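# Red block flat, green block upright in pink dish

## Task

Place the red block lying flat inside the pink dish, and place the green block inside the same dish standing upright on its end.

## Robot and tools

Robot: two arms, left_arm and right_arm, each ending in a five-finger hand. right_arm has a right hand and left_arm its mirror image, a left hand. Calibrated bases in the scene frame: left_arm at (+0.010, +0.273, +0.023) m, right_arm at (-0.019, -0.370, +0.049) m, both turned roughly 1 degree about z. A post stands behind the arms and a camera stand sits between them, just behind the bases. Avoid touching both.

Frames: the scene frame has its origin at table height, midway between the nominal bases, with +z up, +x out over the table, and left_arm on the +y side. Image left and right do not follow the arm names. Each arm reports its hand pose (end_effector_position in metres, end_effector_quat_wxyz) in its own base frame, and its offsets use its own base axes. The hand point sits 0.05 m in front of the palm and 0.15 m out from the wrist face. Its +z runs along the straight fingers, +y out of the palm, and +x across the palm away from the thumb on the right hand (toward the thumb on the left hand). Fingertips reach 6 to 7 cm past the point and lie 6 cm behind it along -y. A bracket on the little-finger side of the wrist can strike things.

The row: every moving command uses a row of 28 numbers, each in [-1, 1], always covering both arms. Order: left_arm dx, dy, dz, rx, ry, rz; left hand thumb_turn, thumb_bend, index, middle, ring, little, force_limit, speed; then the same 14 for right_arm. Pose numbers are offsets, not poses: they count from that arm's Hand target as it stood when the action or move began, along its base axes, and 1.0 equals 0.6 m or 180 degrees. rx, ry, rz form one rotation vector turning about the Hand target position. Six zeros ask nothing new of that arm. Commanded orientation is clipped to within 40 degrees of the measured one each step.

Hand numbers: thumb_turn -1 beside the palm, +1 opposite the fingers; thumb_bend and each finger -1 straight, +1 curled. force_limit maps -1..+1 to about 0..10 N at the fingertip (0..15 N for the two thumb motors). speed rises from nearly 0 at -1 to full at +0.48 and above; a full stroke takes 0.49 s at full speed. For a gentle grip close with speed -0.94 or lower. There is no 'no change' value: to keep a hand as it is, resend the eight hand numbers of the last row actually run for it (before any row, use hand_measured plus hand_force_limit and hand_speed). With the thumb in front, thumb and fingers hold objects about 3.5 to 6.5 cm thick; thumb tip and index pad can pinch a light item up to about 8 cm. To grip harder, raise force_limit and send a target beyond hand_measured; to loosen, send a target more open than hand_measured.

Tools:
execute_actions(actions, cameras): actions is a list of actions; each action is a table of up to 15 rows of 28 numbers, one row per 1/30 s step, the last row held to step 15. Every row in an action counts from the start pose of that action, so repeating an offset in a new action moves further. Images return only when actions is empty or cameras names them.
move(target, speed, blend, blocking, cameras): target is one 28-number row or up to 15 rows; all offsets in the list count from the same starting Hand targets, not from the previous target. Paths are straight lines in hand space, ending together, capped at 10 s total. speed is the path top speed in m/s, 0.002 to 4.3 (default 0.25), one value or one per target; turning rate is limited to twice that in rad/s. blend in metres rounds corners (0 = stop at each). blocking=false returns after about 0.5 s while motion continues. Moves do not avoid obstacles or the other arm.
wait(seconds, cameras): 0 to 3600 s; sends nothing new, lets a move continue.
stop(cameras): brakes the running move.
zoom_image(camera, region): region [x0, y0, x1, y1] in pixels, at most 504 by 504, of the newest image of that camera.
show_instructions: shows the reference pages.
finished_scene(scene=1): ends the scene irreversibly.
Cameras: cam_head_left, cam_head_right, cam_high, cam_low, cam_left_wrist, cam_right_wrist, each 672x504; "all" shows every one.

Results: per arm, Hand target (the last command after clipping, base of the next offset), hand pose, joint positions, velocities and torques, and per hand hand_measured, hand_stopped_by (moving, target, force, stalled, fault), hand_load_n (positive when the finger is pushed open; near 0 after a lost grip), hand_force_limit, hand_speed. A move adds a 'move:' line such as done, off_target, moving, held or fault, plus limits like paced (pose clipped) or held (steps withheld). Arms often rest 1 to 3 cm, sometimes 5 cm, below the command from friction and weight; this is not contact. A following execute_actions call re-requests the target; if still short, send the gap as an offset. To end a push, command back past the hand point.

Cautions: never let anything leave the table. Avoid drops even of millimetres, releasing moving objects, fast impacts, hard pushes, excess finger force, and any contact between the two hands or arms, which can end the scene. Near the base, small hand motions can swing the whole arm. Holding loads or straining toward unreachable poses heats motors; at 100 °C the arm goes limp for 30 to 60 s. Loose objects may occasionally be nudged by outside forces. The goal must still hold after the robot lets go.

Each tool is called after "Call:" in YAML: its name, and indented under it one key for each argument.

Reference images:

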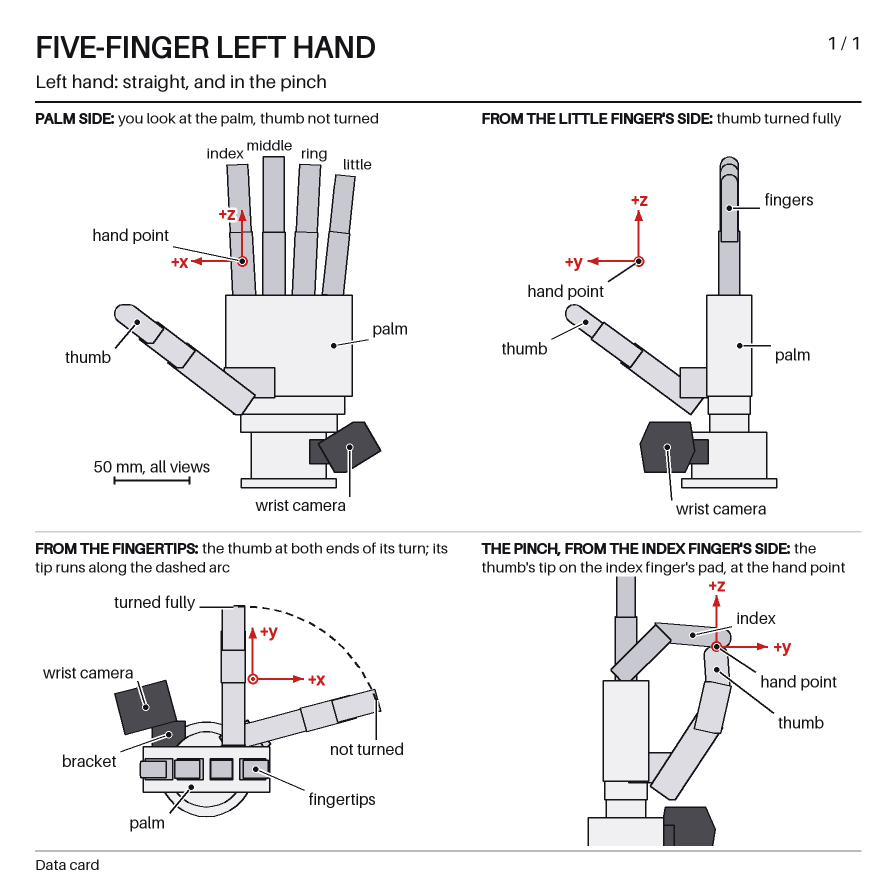

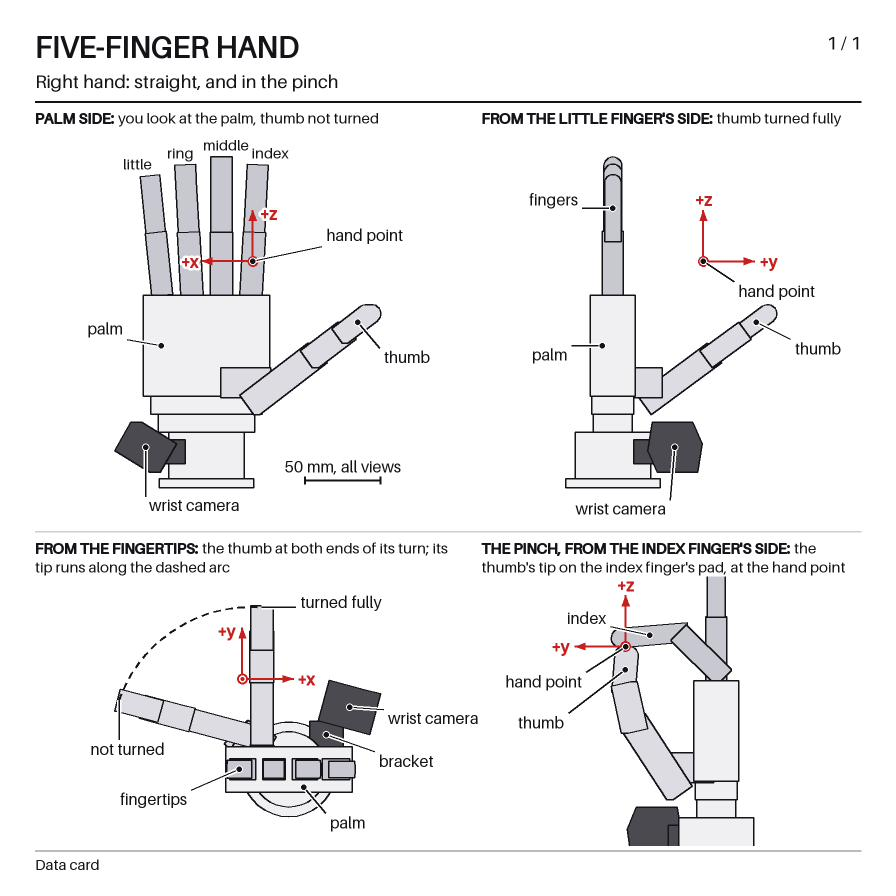

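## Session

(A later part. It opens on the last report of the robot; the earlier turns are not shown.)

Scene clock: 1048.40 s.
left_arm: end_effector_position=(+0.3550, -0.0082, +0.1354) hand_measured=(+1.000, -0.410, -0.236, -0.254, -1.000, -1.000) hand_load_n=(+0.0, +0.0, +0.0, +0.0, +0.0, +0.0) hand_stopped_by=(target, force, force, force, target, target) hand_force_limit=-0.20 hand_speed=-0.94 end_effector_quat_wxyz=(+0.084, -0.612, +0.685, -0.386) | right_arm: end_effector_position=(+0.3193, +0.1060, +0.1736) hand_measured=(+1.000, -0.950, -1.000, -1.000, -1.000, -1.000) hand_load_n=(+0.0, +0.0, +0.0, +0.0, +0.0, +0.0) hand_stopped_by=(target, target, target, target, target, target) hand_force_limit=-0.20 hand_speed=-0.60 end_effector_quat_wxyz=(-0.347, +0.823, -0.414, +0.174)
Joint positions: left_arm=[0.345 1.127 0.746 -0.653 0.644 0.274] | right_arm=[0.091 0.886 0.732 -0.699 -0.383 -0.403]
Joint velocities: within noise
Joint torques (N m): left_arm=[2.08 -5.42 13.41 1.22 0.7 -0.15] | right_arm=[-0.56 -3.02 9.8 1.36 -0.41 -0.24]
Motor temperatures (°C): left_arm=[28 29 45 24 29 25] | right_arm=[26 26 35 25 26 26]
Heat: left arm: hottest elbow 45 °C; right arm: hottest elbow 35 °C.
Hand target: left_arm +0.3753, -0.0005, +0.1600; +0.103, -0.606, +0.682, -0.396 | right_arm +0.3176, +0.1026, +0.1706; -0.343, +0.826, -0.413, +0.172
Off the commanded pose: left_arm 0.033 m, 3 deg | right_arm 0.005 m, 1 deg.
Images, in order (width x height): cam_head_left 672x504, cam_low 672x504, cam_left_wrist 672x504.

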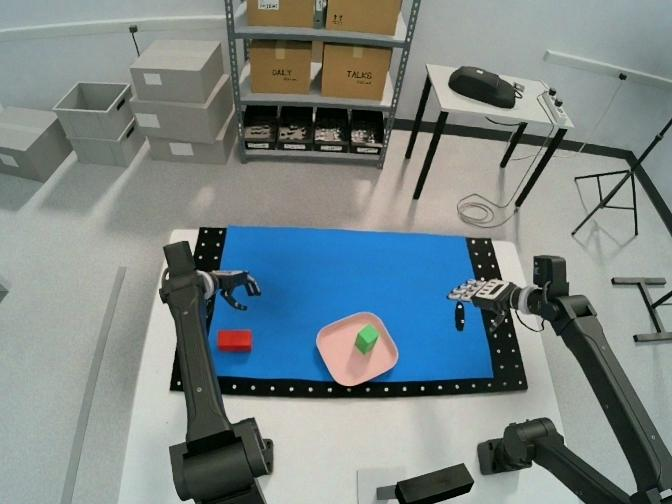

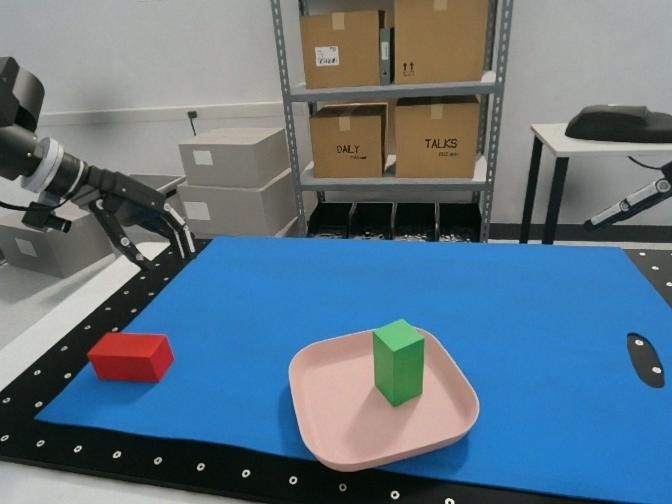

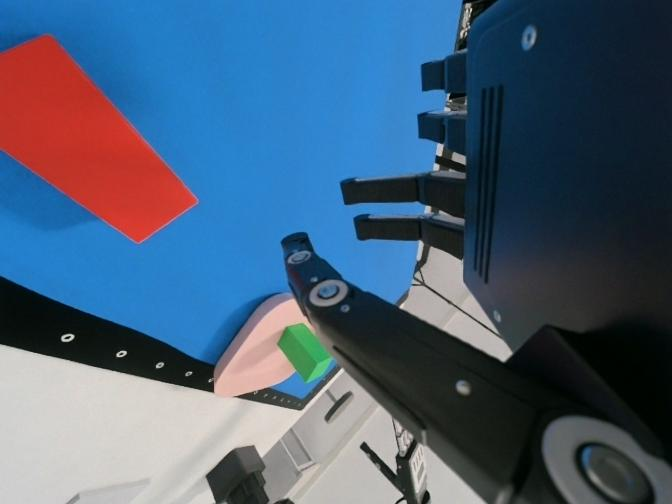

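Call:
move:
  target: [-0.155,0.079,-0.01,0.1110,-0.01125,0.1018,1,-0.85,-0.85,-0.85,-0.85,-0.85,-0.2,-0.5,0,0,0,0,0,0,1,-0.95,-1,-1,-1,-1,-0.2,-0.6]
  speed: 0.15
  cameras: ["cam_low","cam_left_wrist","cam_head_left"]

Scene clock: 1076.93 s.
left_arm: end_effector_position=(+0.2867, +0.0464, +0.1590) hand_measured=(+1.000, -0.850, -0.850, -0.850, -0.850, -0.850) hand_load_n=(+0.0, +0.0, +0.0, +0.0, +0.0, +0.0) hand_stopped_by=(target, target, target, target, target, target) hand_force_limit=-0.20 hand_speed=-0.50 end_effector_quat_wxyz=(-0.284, +0.665, -0.638, +0.266) | right_arm: end_effector_position=(+0.3193, +0.1060, +0.1736) hand_measured=(+1.000, -0.950, -1.000, -1.000, -1.000, -1.000) hand_load_n=(+0.0, +0.0, +0.0, +0.0, +0.0, +0.0) hand_stopped_by=(target, target, target, target, target, target) hand_force_limit=-0.20 hand_speed=-0.60 end_effector_quat_wxyz=(-0.347, +0.823, -0.414, +0.174)
Joint positions: left_arm=[0.364 0.674 0.598 -0.718 0.221 0.232] | right_arm=[0.091 0.886 0.732 -0.699 -0.383 -0.403]
Joint torques (N m): left_arm=[2.37 -1.61 8.85 1.62 0 -0.21] | right_arm=[-0.38 -3.19 9.81 1.39 -0.4 -0.26]
Heat: left arm: hottest elbow 47 °C; right arm: hottest elbow 35 °C.
Hand target: left_arm +0.2823, +0.0469, +0.1540; -0.279, +0.673, -0.633, +0.262 | right_arm +0.3176, +0.1026, +0.1706; -0.343, +0.826, -0.413, +0.172
Off the commanded pose: left_arm 0.007 m, 1 deg | right_arm 0.005 m, 1 deg.
move: done
Images, in order (width x height): cam_head_left 672x504, cam_low 672x504, cam_left_wrist 672x504.

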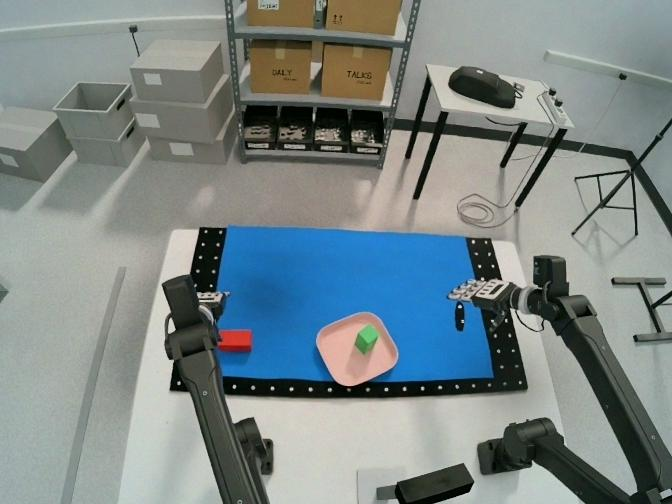

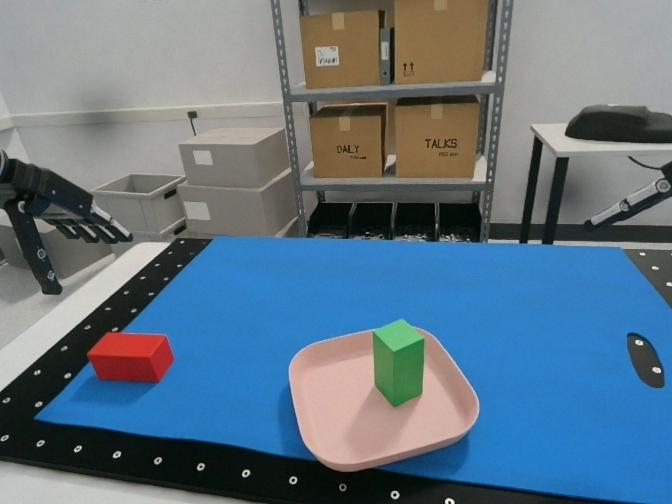

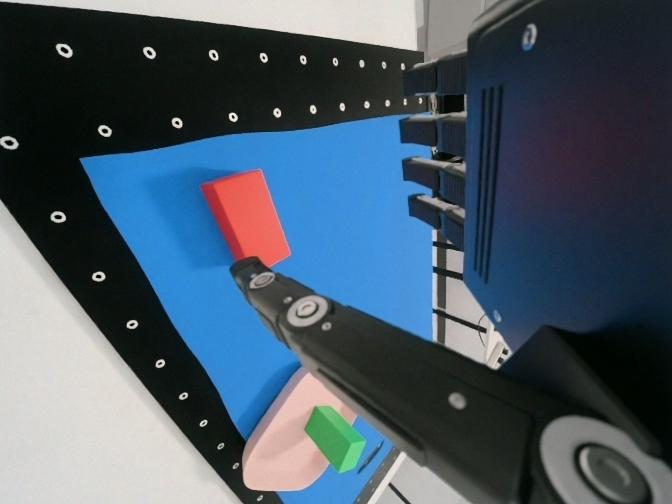

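Call:
zoom_image:
  camera: "cam_left_wrist"
  region: [180, 140, 320, 280]

Scaled by 3.600.

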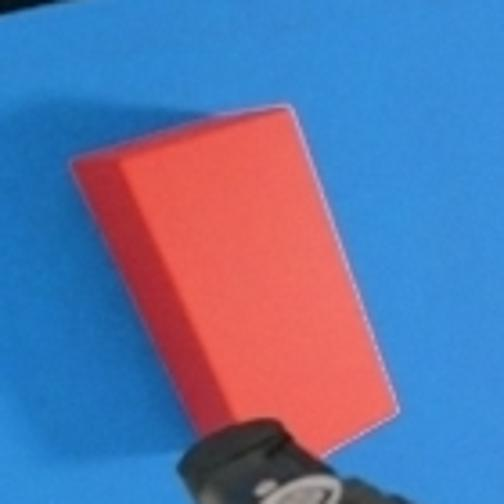

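Call:
move:
  target: [0.020,-0.059,-0.095,0,0,0,1,-0.85,-0.85,-0.85,-0.85,-0.85,-0.2,-0.5,0,0,0,0,0,0,1,-0.95,-1,-1,-1,-1,-0.2,-0.6]
  speed: 0.12
  cameras: ["cam_low","cam_left_wrist","cam_head_left"]

Call:
zoom_image:
  camera: "cam_left_wrist"
  region: [120, 90, 330, 300]

Call:
zoom_image:
  camera: "cam_low"
  region: [0, 220, 220, 400]

Scene clock: 1135.10 s.
left_arm: end_effector_position=(+0.2919, +0.0128, +0.0994) hand_measured=(+1.000, -0.850, -0.850, -0.850, -0.850, -0.850) hand_load_n=(+0.0, +0.0, +0.0, +0.0, +0.0, +0.0) hand_stopped_by=(target, target, target, target, target, target) hand_force_limit=-0.20 hand_speed=-0.50 end_effector_quat_wxyz=(-0.278, +0.672, -0.636, +0.260) | right_arm: end_effector_position=(+0.3193, +0.1060, +0.1736) hand_measured=(+1.000, -0.950, -1.000, -1.000, -1.000, -1.000) hand_load_n=(+0.0, +0.0, +0.0, +0.0, +0.0, +0.0) hand_stopped_by=(target, target, target, target, target, target) hand_force_limit=-0.20 hand_speed=-0.60 end_effector_quat_wxyz=(-0.347, +0.823, -0.414, +0.174)
Joint positions: left_arm=[0.191 0.708 0.455 -0.542 0.091 0.098] | right_arm=[0.091 0.886 0.732 -0.699 -0.383 -0.403]
Joint torques (N m): left_arm=[1.14 -1.44 8.94 2.93 -0.06 -0.22] | right_arm=[-0.67 -3.19 9.77 1.36 -0.4 -0.28]
Heat: left arm: hottest elbow 45 °C; right arm: hottest elbow 35 °C.
Hand target: left_arm +0.2943, +0.0115, +0.0971; -0.279, +0.673, -0.633, +0.262 | right_arm +0.3176, +0.1026, +0.1706; -0.343, +0.826, -0.413, +0.172
Off the commanded pose: left_arm 0.004 m, 0 deg | right_arm 0.005 m, 1 deg.
move: done
Images, in order (width x height): cam_head_left 672x504, cam_low 672x504, cam_left_wrist 672x504.

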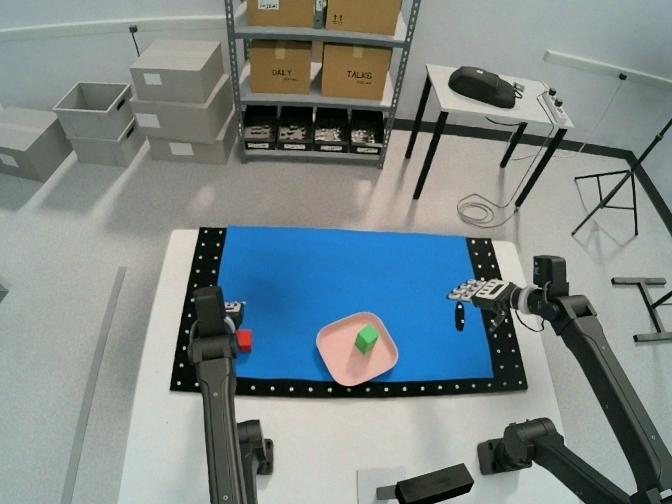

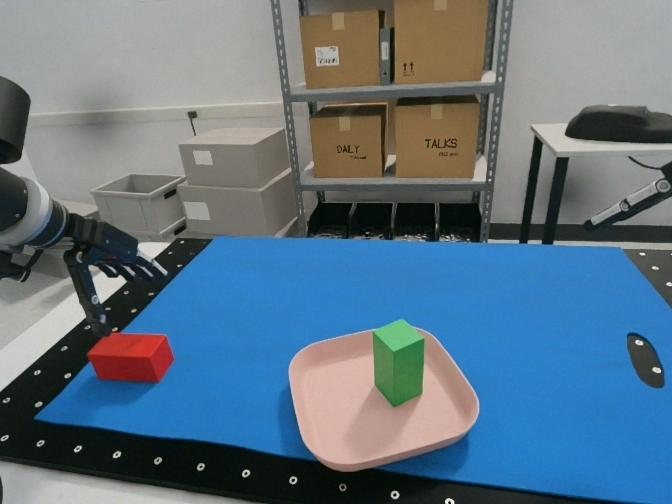

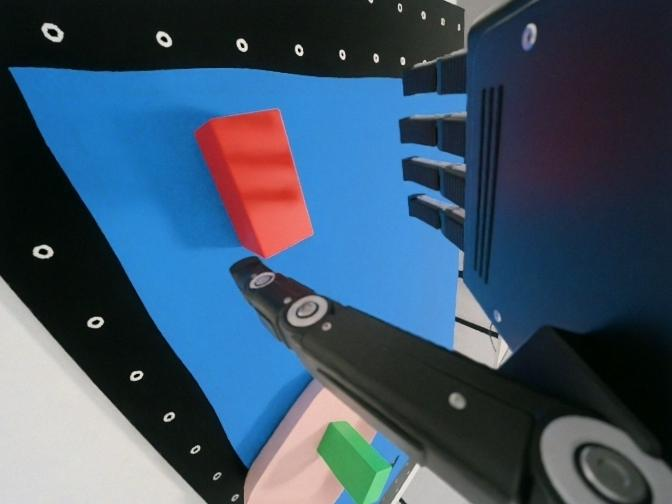

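Scaled by 2.400.

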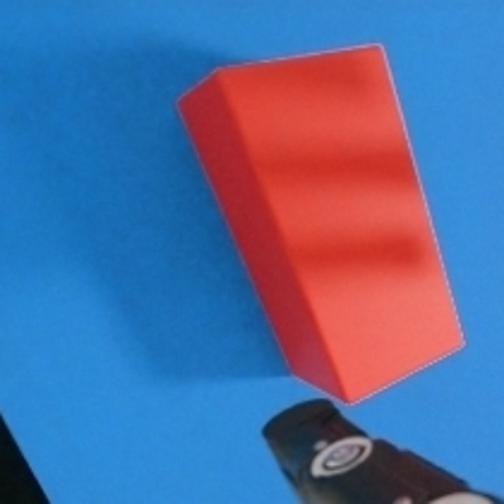

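Scaled by 2.291.

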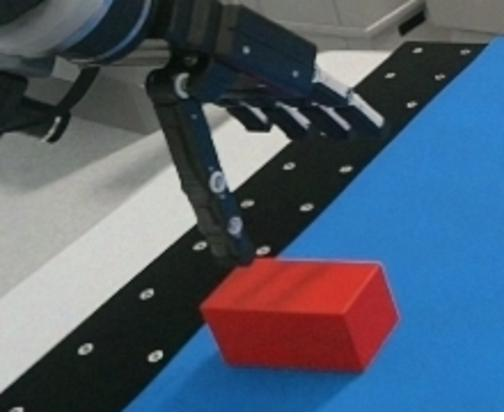

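Call:
move:
  target: [0.0162,0,-0.0885,0,0,-0.0133,1,-0.8,-0.8,-0.8,-0.8,-0.8,-0.2,-0.5,0,0,0,0,0,0,1,-0.95,-1,-1,-1,-1,-0.2,-0.6]
  speed: 0.1
  cameras: ["cam_low","cam_left_wrist"]

Call:
zoom_image:
  camera: "cam_left_wrist"
  region: [150, 30, 440, 290]

Call:
zoom_image:
  camera: "cam_low"
  region: [20, 250, 220, 410]

Scene clock: 1147.27 s.
left_arm: end_effector_position=(+0.3031, +0.0109, +0.0462) hand_measured=(+1.000, -0.800, -0.800, -0.800, -0.800, -0.800) hand_load_n=(+0.0, +0.0, +0.0, +0.0, -0.5, +0.0) hand_stopped_by=(target, target, target, target, target, target) hand_force_limit=-0.20 hand_speed=-0.50 end_effector_quat_wxyz=(-0.271, +0.663, -0.645, +0.266) | right_arm: end_effector_position=(+0.3193, +0.1060, +0.1736) hand_measured=(+1.000, -0.950, -1.000, -1.000, -1.000, -1.000) hand_load_n=(+0.0, +0.0, +0.0, +0.0, -0.5, +0.0) hand_stopped_by=(target, target, target, target, target, target) hand_force_limit=-0.20 hand_speed=-0.60 end_effector_quat_wxyz=(-0.347, +0.823, -0.414, +0.174)
Joint positions: left_arm=[0.191 0.855 0.361 -0.305 0.118 0.116] | right_arm=[0.091 0.886 0.732 -0.699 -0.383 -0.403]
Joint torques (N m): left_arm=[1.9 -2.14 8.21 2.91 0.29 -0.02] | right_arm=[-0.5 -3.08 9.78 1.28 -0.39 -0.26]
Heat: left arm: hottest elbow 45 °C; right arm: hottest elbow 35 °C.
Hand target: left_arm +0.3039, +0.0115, +0.0438; -0.273, +0.659, -0.647, +0.268 | right_arm +0.3176, +0.1026, +0.1706; -0.343, +0.826, -0.413, +0.172
Off the commanded pose: left_arm 0.003 m, 1 deg | right_arm 0.005 m, 1 deg.
move: done

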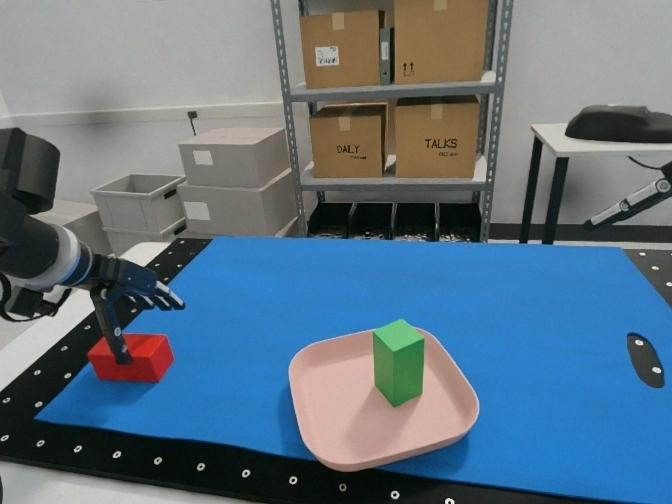

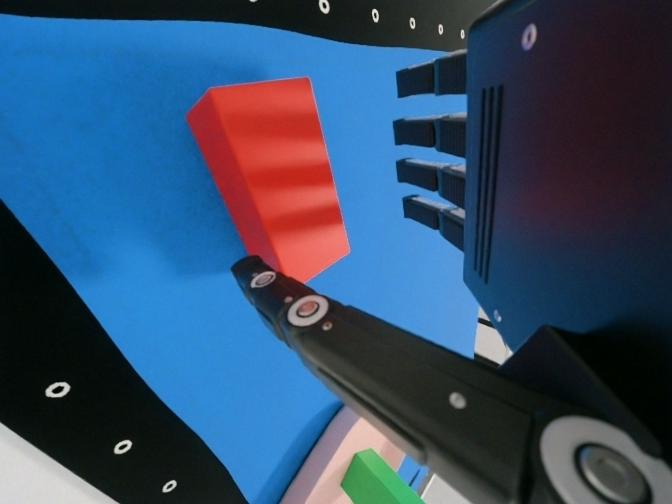

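Scaled by 1.738.

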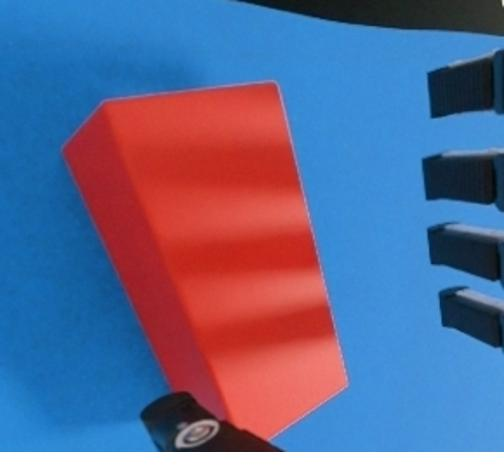

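Scaled by 2.520.

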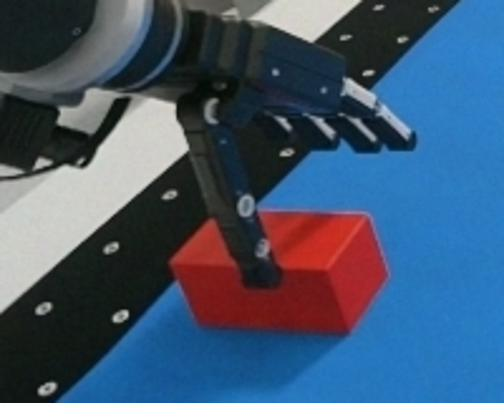

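Call:
move:
  target: [-0.005,0,-0.034,0,0,0,1,-0.8,-0.8,-0.8,-0.8,-0.8,-0.2,-0.5,0,0,0,0,0,0,1,-0.95,-1,-1,-1,-1,-0.2,-0.6]
  speed: 0.05
  cameras: ["cam_low","cam_left_wrist"]

Call:
zoom_image:
  camera: "cam_left_wrist"
  region: [150, 30, 440, 310]

Call:
zoom_image:
  camera: "cam_low"
  region: [20, 250, 220, 410]

Scene clock: 1160.70 s.
left_arm: end_effector_position=(+0.3009, +0.0102, +0.0265) hand_measured=(+1.000, -0.800, -0.800, -0.800, -0.800, -0.800) hand_load_n=(+0.0, +0.0, +0.0, +0.0, +0.0, +0.5) hand_stopped_by=(target, target, target, target, target, target) hand_force_limit=-0.20 hand_speed=-0.50 end_effector_quat_wxyz=(-0.271, +0.662, -0.646, +0.267) | right_arm: end_effector_position=(+0.3193, +0.1060, +0.1736) hand_measured=(+1.000, -0.950, -1.000, -1.000, -1.000, -1.000) hand_load_n=(+0.0, +0.0, -0.5, +0.0, +0.0, +0.0) hand_stopped_by=(target, target, target, target, target, target) hand_force_limit=-0.20 hand_speed=-0.60 end_effector_quat_wxyz=(-0.347, +0.823, -0.414, +0.174)
Joint positions: left_arm=[0.191 0.897 0.318 -0.218 0.12 0.118] | right_arm=[0.091 0.886 0.732 -0.699 -0.383 -0.403]
Joint torques (N m): left_arm=[1.49 -1.9 7.69 2.63 0.29 0.01] | right_arm=[-0.38 -3.25 9.8 1.37 -0.4 -0.27]
Heat: left arm: hottest elbow 44 °C; right arm: hottest elbow 35 °C.
Hand target: left_arm +0.3010, +0.0115, +0.0235; -0.273, +0.659, -0.647, +0.268 | right_arm +0.3176, +0.1026, +0.1706; -0.343, +0.826, -0.413, +0.172
Off the commanded pose: left_arm 0.003 m, 0 deg | right_arm 0.005 m, 1 deg.
move: done

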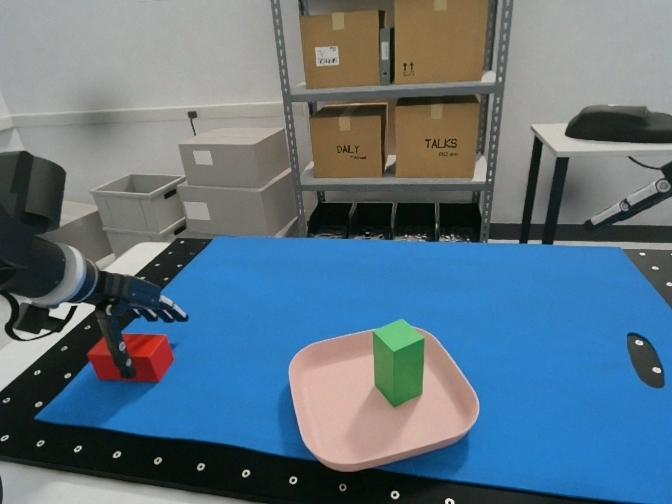

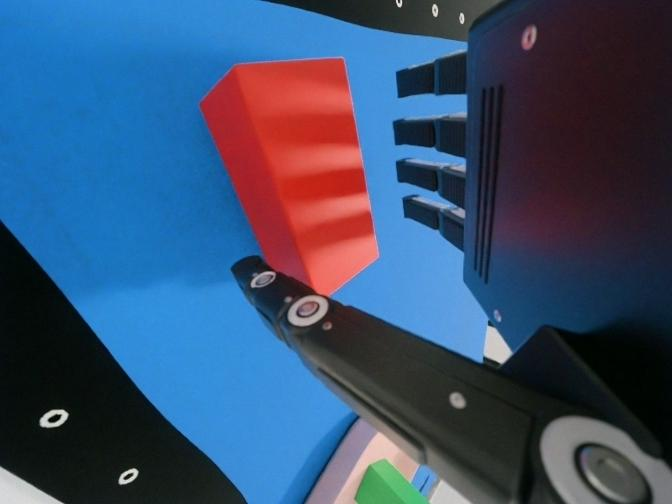

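Scaled by 1.738.

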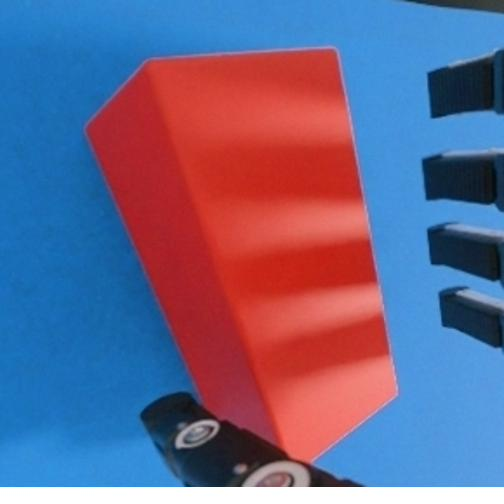

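Scaled by 2.520.

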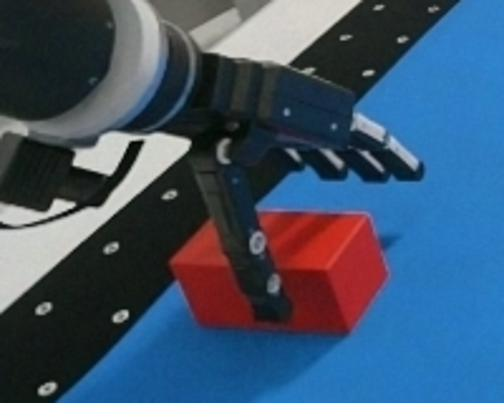

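Call:
move:
  target: [0,0.014,0,0,0,0,1,-0.6,-0.55,-0.55,-0.55,-0.8,-0.2,-0.8,0,0,0,0,0,0,1,-0.95,-1,-1,-1,-1,-0.2,-0.6]
  speed: 0.05
  cameras: ["cam_low","cam_left_wrist"]

Call:
zoom_image:
  camera: "cam_left_wrist"
  region: [150, 30, 440, 310]

Call:
zoom_image:
  camera: "cam_low"
  region: [20, 250, 220, 410]

Scene clock: 1178.43 s.
left_arm: end_effector_position=(+0.2991, +0.0181, +0.0248) hand_measured=(+1.000, -0.600, -0.550, -0.550, -0.550, -0.800) hand_load_n=(+0.0, +0.0, +0.0, +0.0, +0.0, +0.0) hand_stopped_by=(target, target, target, target, target, target) hand_force_limit=-0.20 hand_speed=-0.80 end_effector_quat_wxyz=(-0.270, +0.662, -0.646, +0.266) | right_arm: end_effector_position=(+0.3193, +0.1060, +0.1736) hand_measured=(+1.000, -0.950, -1.000, -1.000, -1.000, -1.000) hand_load_n=(+0.0, +0.0, +0.0, +0.0, +0.0, +0.0) hand_stopped_by=(target, target, target, target, target, target) hand_force_limit=-0.20 hand_speed=-0.60 end_effector_quat_wxyz=(-0.347, +0.823, -0.414, +0.174)
Joint positions: left_arm=[0.229 0.904 0.318 -0.218 0.147 0.146] | right_arm=[0.091 0.886 0.732 -0.699 -0.383 -0.403]
Joint torques (N m): left_arm=[2.49 -1.9 8.09 2.88 0.3 0.01] | right_arm=[-0.38 -3.37 9.85 1.43 -0.39 -0.25]
Heat: left arm: hottest elbow 43 °C; right arm: hottest elbow 35 °C.
Hand target: left_arm +0.3010, +0.0200, +0.0235; -0.274, +0.659, -0.647, +0.268 | right_arm +0.3176, +0.1026, +0.1706; -0.343, +0.826, -0.413, +0.172
Off the commanded pose: left_arm 0.003 m, 1 deg | right_arm 0.005 m, 1 deg.
move: done

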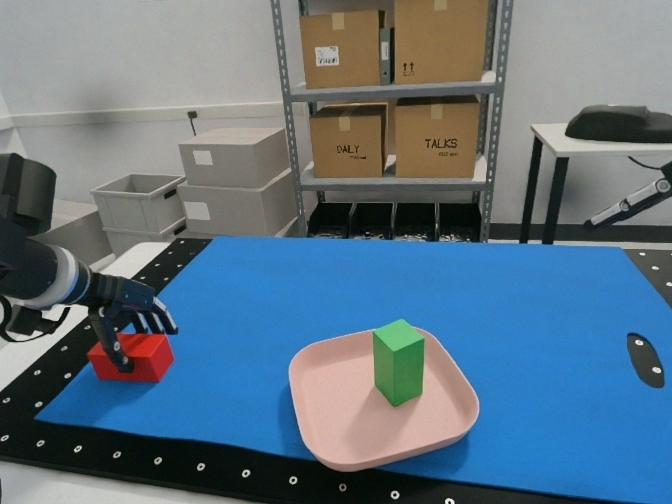

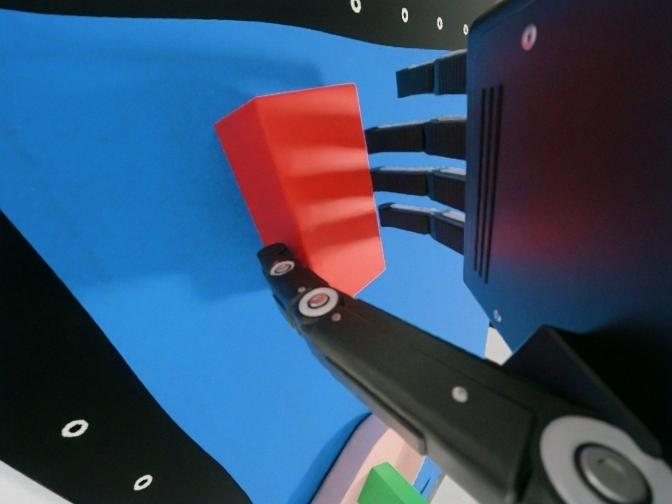

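Scaled by 1.738.

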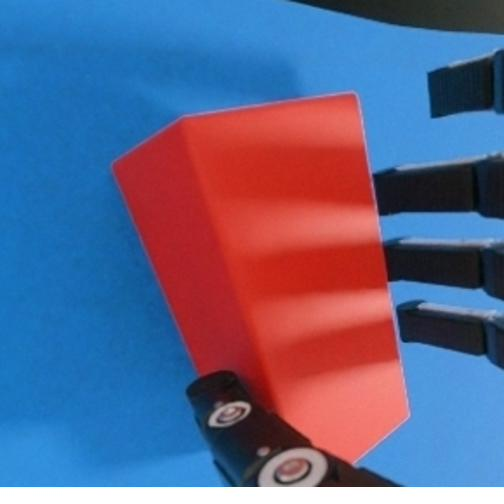

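Scaled by 2.520.

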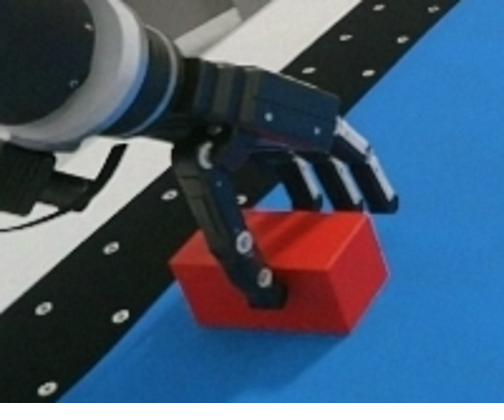

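Call:
execute_actions:
  actions:
    - [[0,0,0,0,0,0,1,-0.45,-0.4,-0.4,-0.6,-0.8,-0.5,-0.88,0,0,0,0,0,0,1,-0.95,-1,-1,-1,-1,-0.2,-0.6]]
    - [[0,0,0,0,0,0,1,-0.45,-0.4,-0.4,-0.6,-0.8,-0.5,-0.88,0,0,0,0,0,0,1,-0.95,-1,-1,-1,-1,-0.2,-0.6]]
    - [[0,0,0,0,0,0,1,-0.45,-0.4,-0.4,-0.6,-0.8,-0.5,-0.88,0,0,0,0,0,0,1,-0.95,-1,-1,-1,-1,-0.2,-0.6]]
    - [[0,0,0,0,0,0,1,-0.2,-0.15,-0.15,-0.6,-0.8,-0.5,-0.94,0,0,0,0,0,0,1,-0.95,-1,-1,-1,-1,-0.2,-0.6]]
    - [[0,0,0,0,0,0,1,-0.2,-0.15,-0.15,-0.6,-0.8,-0.5,-0.94,0,0,0,0,0,0,1,-0.95,-1,-1,-1,-1,-0.2,-0.6]]
  cameras: ["cam_low","cam_left_wrist"]

Scene clock: 1187.97 s.
left_arm: end_effector_position=(+0.2991, +0.0180, +0.0247) hand_measured=(+1.000, -0.384, -0.266, -0.272, -0.600, -0.800) hand_load_n=(-1.0, +4.5, +3.0, +2.5, +0.0, +0.0) hand_stopped_by=(target, force, force, force, target, target) hand_force_limit=-0.50 hand_speed=-0.94 end_effector_quat_wxyz=(-0.270, +0.662, -0.647, +0.266) | right_arm: end_effector_position=(+0.3193, +0.1060, +0.1736) hand_measured=(+1.000, -0.950, -1.000, -1.000, -1.000, -1.000) hand_load_n=(+0.0, +0.0, +0.0, +0.0, +0.0, +0.0) hand_stopped_by=(target, target, target, target, target, target) hand_force_limit=-0.20 hand_speed=-0.60 end_effector_quat_wxyz=(-0.347, +0.823, -0.414, +0.174)
Joint positions: left_arm=[0.229 0.905 0.318 -0.218 0.147 0.146] | right_arm=[0.091 0.886 0.732 -0.699 -0.383 -0.403]
Joint torques (N m): left_arm=[1.67 -1.26 7.99 2.91 0.26 0] | right_arm=[-0.56 -3.08 9.81 1.35 -0.4 -0.28]
Heat: left arm: hottest elbow 42 °C; right arm: hottest elbow 35 °C.
Hand target: left_arm +0.3010, +0.0200, +0.0235; -0.274, +0.659, -0.647, +0.268 | right_arm +0.3176, +0.1026, +0.1706; -0.343, +0.826, -0.413, +0.172
Off the commanded pose: left_arm 0.003 m, 1 deg | right_arm 0.005 m, 1 deg.

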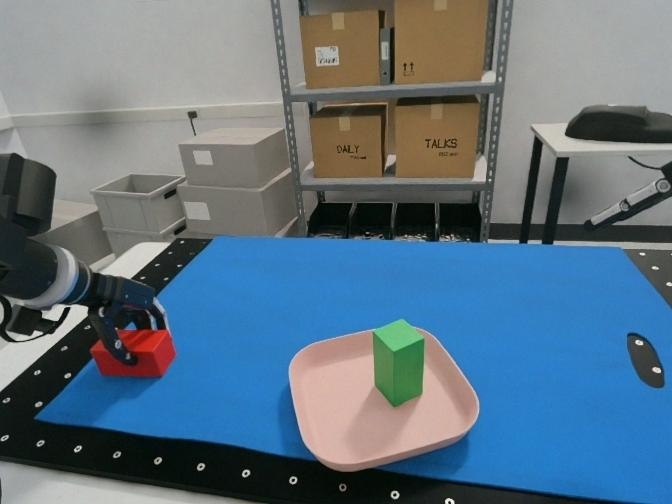

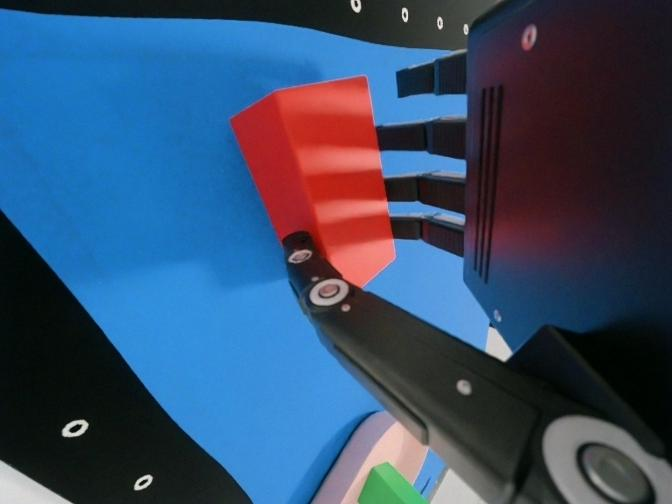

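Call:
execute_actions:
  actions:
    - [[0,0,0,0,0,0,1,-0.15,-0.1,-0.1,-0.6,-0.8,-0.1,-0.94,0,0,0,0,0,0,1,-0.95,-1,-1,-1,-1,-0.2,-0.6]]
    - [[0,0,0,0,0,0,1,-0.15,-0.1,-0.1,-0.6,-0.8,-0.1,-0.94,0,0,0,0,0,0,1,-0.95,-1,-1,-1,-1,-0.2,-0.6]]
  cameras: ["cam_left_wrist"]

Scene clock: 1193.07 s.
left_arm: end_effector_position=(+0.2991, +0.0180, +0.0247) hand_measured=(+1.000, -0.380, -0.256, -0.262, -0.600, -0.800) hand_load_n=(-1.5, +7.0, +4.5, +5.0, +0.0, +0.0) hand_stopped_by=(target, force, force, force, target, target) hand_force_limit=-0.10 hand_speed=-0.94 end_effector_quat_wxyz=(-0.270, +0.662, -0.647, +0.266) | right_arm: end_effector_position=(+0.3193, +0.1060, +0.1736) hand_measured=(+1.000, -0.950, -1.000, -1.000, -1.000, -1.000) hand_load_n=(+0.0, +0.0, +0.0, +0.0, +0.0, +0.5) hand_stopped_by=(target, target, target, target, target, target) hand_force_limit=-0.20 hand_speed=-0.60 end_effector_quat_wxyz=(-0.347, +0.823, -0.414, +0.174)
Joint positions: left_arm=[0.229 0.905 0.318 -0.218 0.147 0.146] | right_arm=[0.091 0.886 0.732 -0.699 -0.383 -0.403]
Joint torques (N m): left_arm=[2.32 -1.9 7.94 2.88 0.32 -0.02] | right_arm=[-0.62 -3.37 9.89 1.36 -0.41 -0.27]
Heat: left arm: hottest elbow 42 °C; right arm: hottest elbow 35 °C.
Hand target: left_arm +0.3010, +0.0200, +0.0235; -0.274, +0.659, -0.647, +0.268 | right_arm +0.3176, +0.1026, +0.1706; -0.343, +0.826, -0.413, +0.172
Off the commanded pose: left_arm 0.003 m, 1 deg | right_arm 0.005 m, 1 deg.

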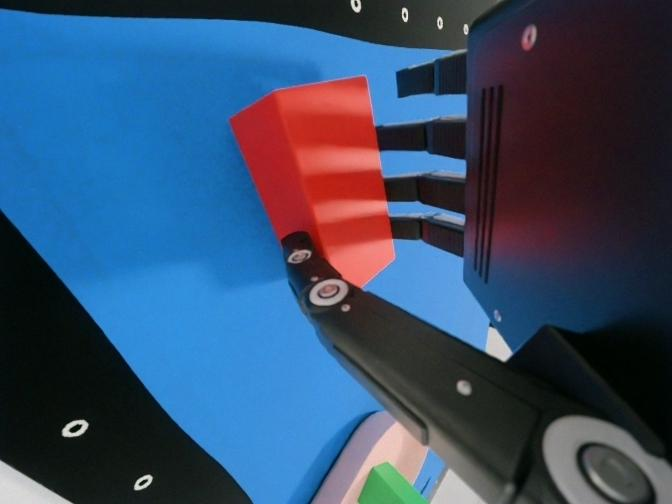

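Call:
move:
  target:
    - [0.02,0,0.06,0,0,0,1,-0.15,-0.1,-0.1,-0.6,-0.8,-0.1,-0.94,0,0,0,0,0,0,1,-0.95,-1,-1,-1,-1,-0.2,-0.6]
    - [0.02,0,0.2,0,0,0,1,-0.15,-0.1,-0.1,-0.6,-0.8,-0.1,-0.94,0,0,0,0,0,0,1,-0.95,-1,-1,-1,-1,-0.2,-0.6]
  speed: 0.08
  blend: 0.01
  cameras: ["cam_low","cam_left_wrist"]

Scene clock: 1198.10 s.
left_arm: end_effector_position=(+0.2953, +0.0170, +0.1121) hand_measured=(+1.000, -0.380, -0.256, -0.262, -0.600, -0.800) hand_load_n=(+0.0, +0.0, +0.0, +0.0, +0.0, +0.0) hand_stopped_by=(target, force, force, force, target, target) hand_force_limit=-0.10 hand_speed=-0.94 end_effector_quat_wxyz=(-0.251, +0.669, -0.652, +0.253) | right_arm: end_effector_position=(+0.3193, +0.1060, +0.1736) hand_measured=(+1.000, -0.950, -1.000, -1.000, -1.000, -1.000) hand_load_n=(+0.0, -0.5, -0.5, +0.0, +0.0, +0.0) hand_stopped_by=(target, target, target, target, target, target) hand_force_limit=-0.20 hand_speed=-0.60 end_effector_quat_wxyz=(-0.347, +0.823, -0.414, +0.174)
Joint positions: left_arm=[0.228 0.764 0.529 -0.618 0.145 0.146] | right_arm=[0.091 0.886 0.732 -0.699 -0.383 -0.403]
Joint torques (N m): left_arm=[0.91 -2.61 14.13 1.42 0.04 -0.09] | right_arm=[-0.38 -3.31 9.84 1.39 -0.41 -0.26]
Heat: left arm: hottest elbow 43 °C; right arm: hottest elbow 35 °C.
Hand target: left_arm +0.3129, +0.0200, +0.1434; -0.274, +0.659, -0.647, +0.268 | right_arm +0.3176, +0.1026, +0.1706; -0.343, +0.826, -0.413, +0.172
Off the commanded pose: left_arm 0.036 m, 3 deg | right_arm 0.005 m, 1 deg.
move: off_target (left_arm)

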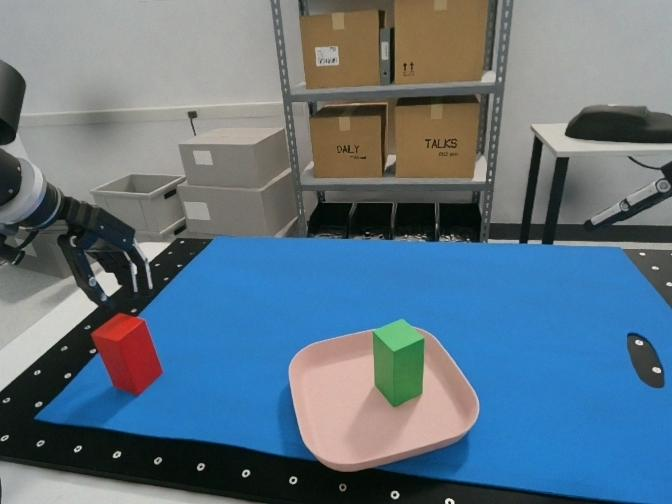

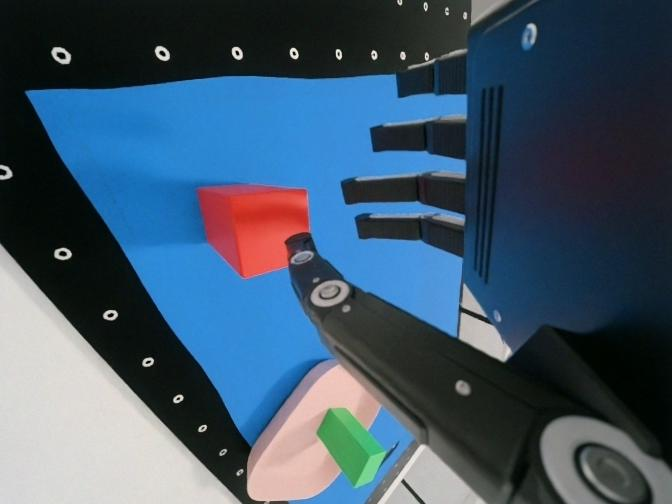

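Call:
zoom_image:
  camera: "cam_left_wrist"
  region: [170, 150, 350, 310]

Call:
zoom_image:
  camera: "cam_low"
  region: [20, 220, 220, 420]

Scaled by 2.800.

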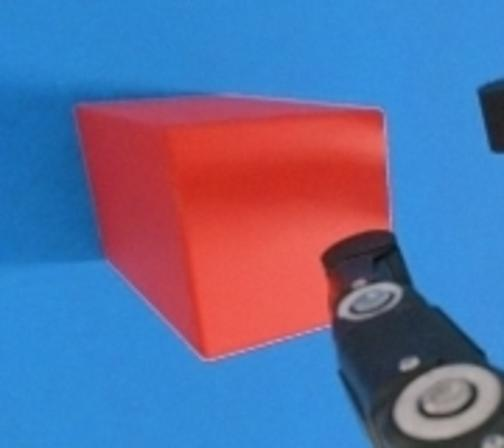

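Scaled by 2.520.

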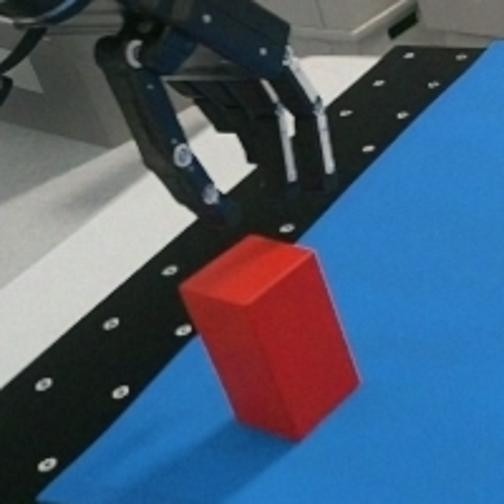

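Call:
move:
  target:
    - [0,0,0,0,0,0,1,-0.75,-0.8,-0.8,-0.8,-0.8,-0.2,-0.7,0,0,0,0,0,0,1,-0.95,-1,-1,-1,-1,-0.2,-0.6]
    - [-0.0507,-0.0025,-0.031,-0.0135,-0.1106,-0.0896,1,-0.75,-0.8,-0.8,-0.8,-0.8,-0.2,-0.7,0,0,0,0,0,0,1,-0.95,-1,-1,-1,-1,-0.2,-0.6]
  speed: 0.12
  cameras: ["cam_low","cam_left_wrist"]

Call:
zoom_image:
  camera: "cam_left_wrist"
  region: [200, 80, 400, 280]

Call:
zoom_image:
  camera: "cam_low"
  region: [20, 220, 220, 420]

Scene clock: 1265.13 s.
left_arm: end_effector_position=(+0.2817, +0.0161, +0.1254) hand_measured=(+1.000, -0.750, -0.800, -0.800, -0.800, -0.800) hand_load_n=(+0.0, +0.0, +0.0, +0.0, +0.0, +0.0) hand_stopped_by=(target, target, target, target, target, target) hand_force_limit=-0.20 hand_speed=-0.70 end_effector_quat_wxyz=(+0.318, -0.518, +0.670, -0.426) | right_arm: end_effector_position=(+0.3193, +0.1060, +0.1736) hand_measured=(+1.000, -0.950, -1.000, -1.000, -1.000, -1.000) hand_load_n=(+0.0, +0.0, +0.0, +0.0, +0.0, +0.0) hand_stopped_by=(target, target, target, target, target, target) hand_force_limit=-0.20 hand_speed=-0.60 end_effector_quat_wxyz=(-0.347, +0.823, -0.414, +0.174)
Joint positions: left_arm=[0.537 0.56 0.34 -0.391 0.71 0.409] | right_arm=[0.091 0.886 0.732 -0.699 -0.383 -0.403]
Joint torques (N m): left_arm=[2.49 -0.32 8.73 2.96 0.56 -0.1] | right_arm=[-0.44 -3.19 9.85 1.37 -0.42 -0.27]
Motor temperatures (°C): left_arm=[27 28 56 24 28 25] | right_arm=[26 26 36 25 26 26]
Heat: left arm: hottest elbow 56 °C; right arm: hottest elbow 36 °C.
Hand target: left_arm +0.2825, +0.0184, +0.1248; +0.327, -0.512, +0.670, -0.426 | right_arm +0.3176, +0.1026, +0.1706; -0.343, +0.826, -0.413, +0.172
Off the commanded pose: left_arm 0.003 m, 1 deg | right_arm 0.005 m, 1 deg.
move: done

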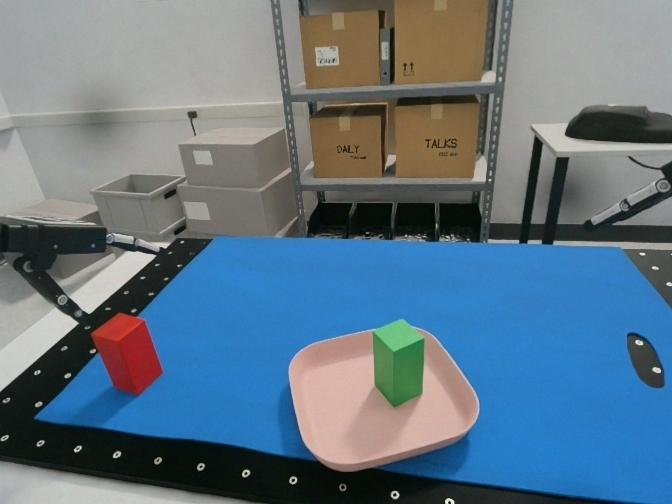

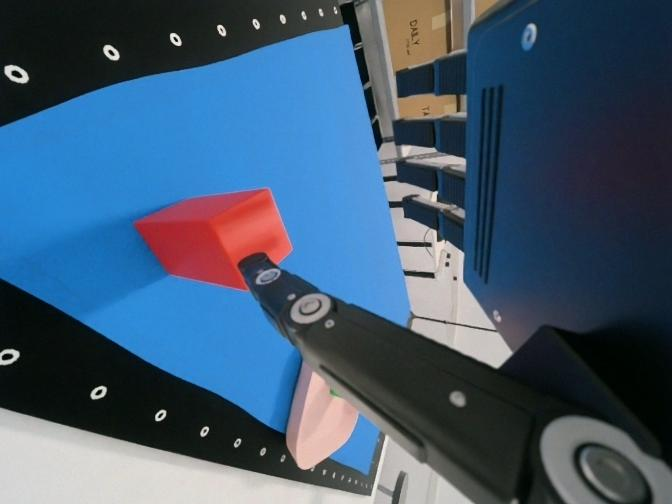

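Scaled by 2.520.

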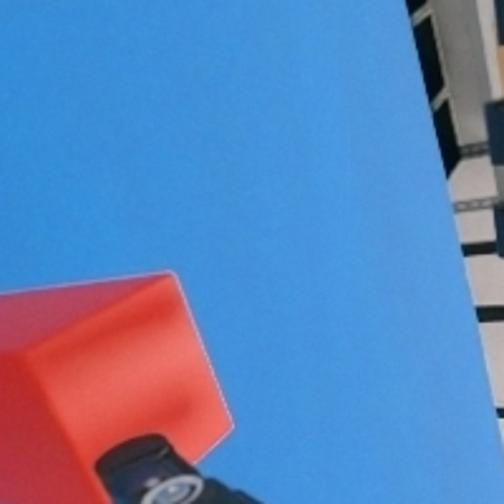

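Scaled by 2.520.

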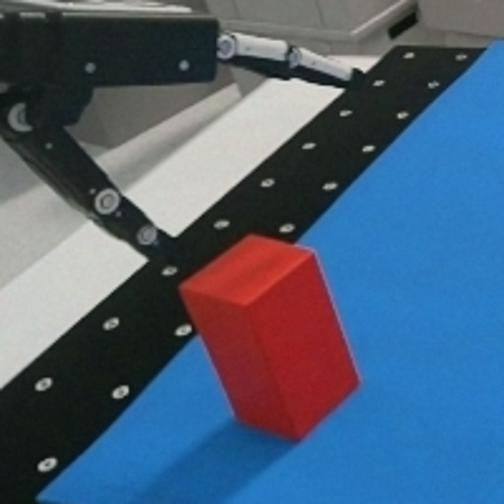

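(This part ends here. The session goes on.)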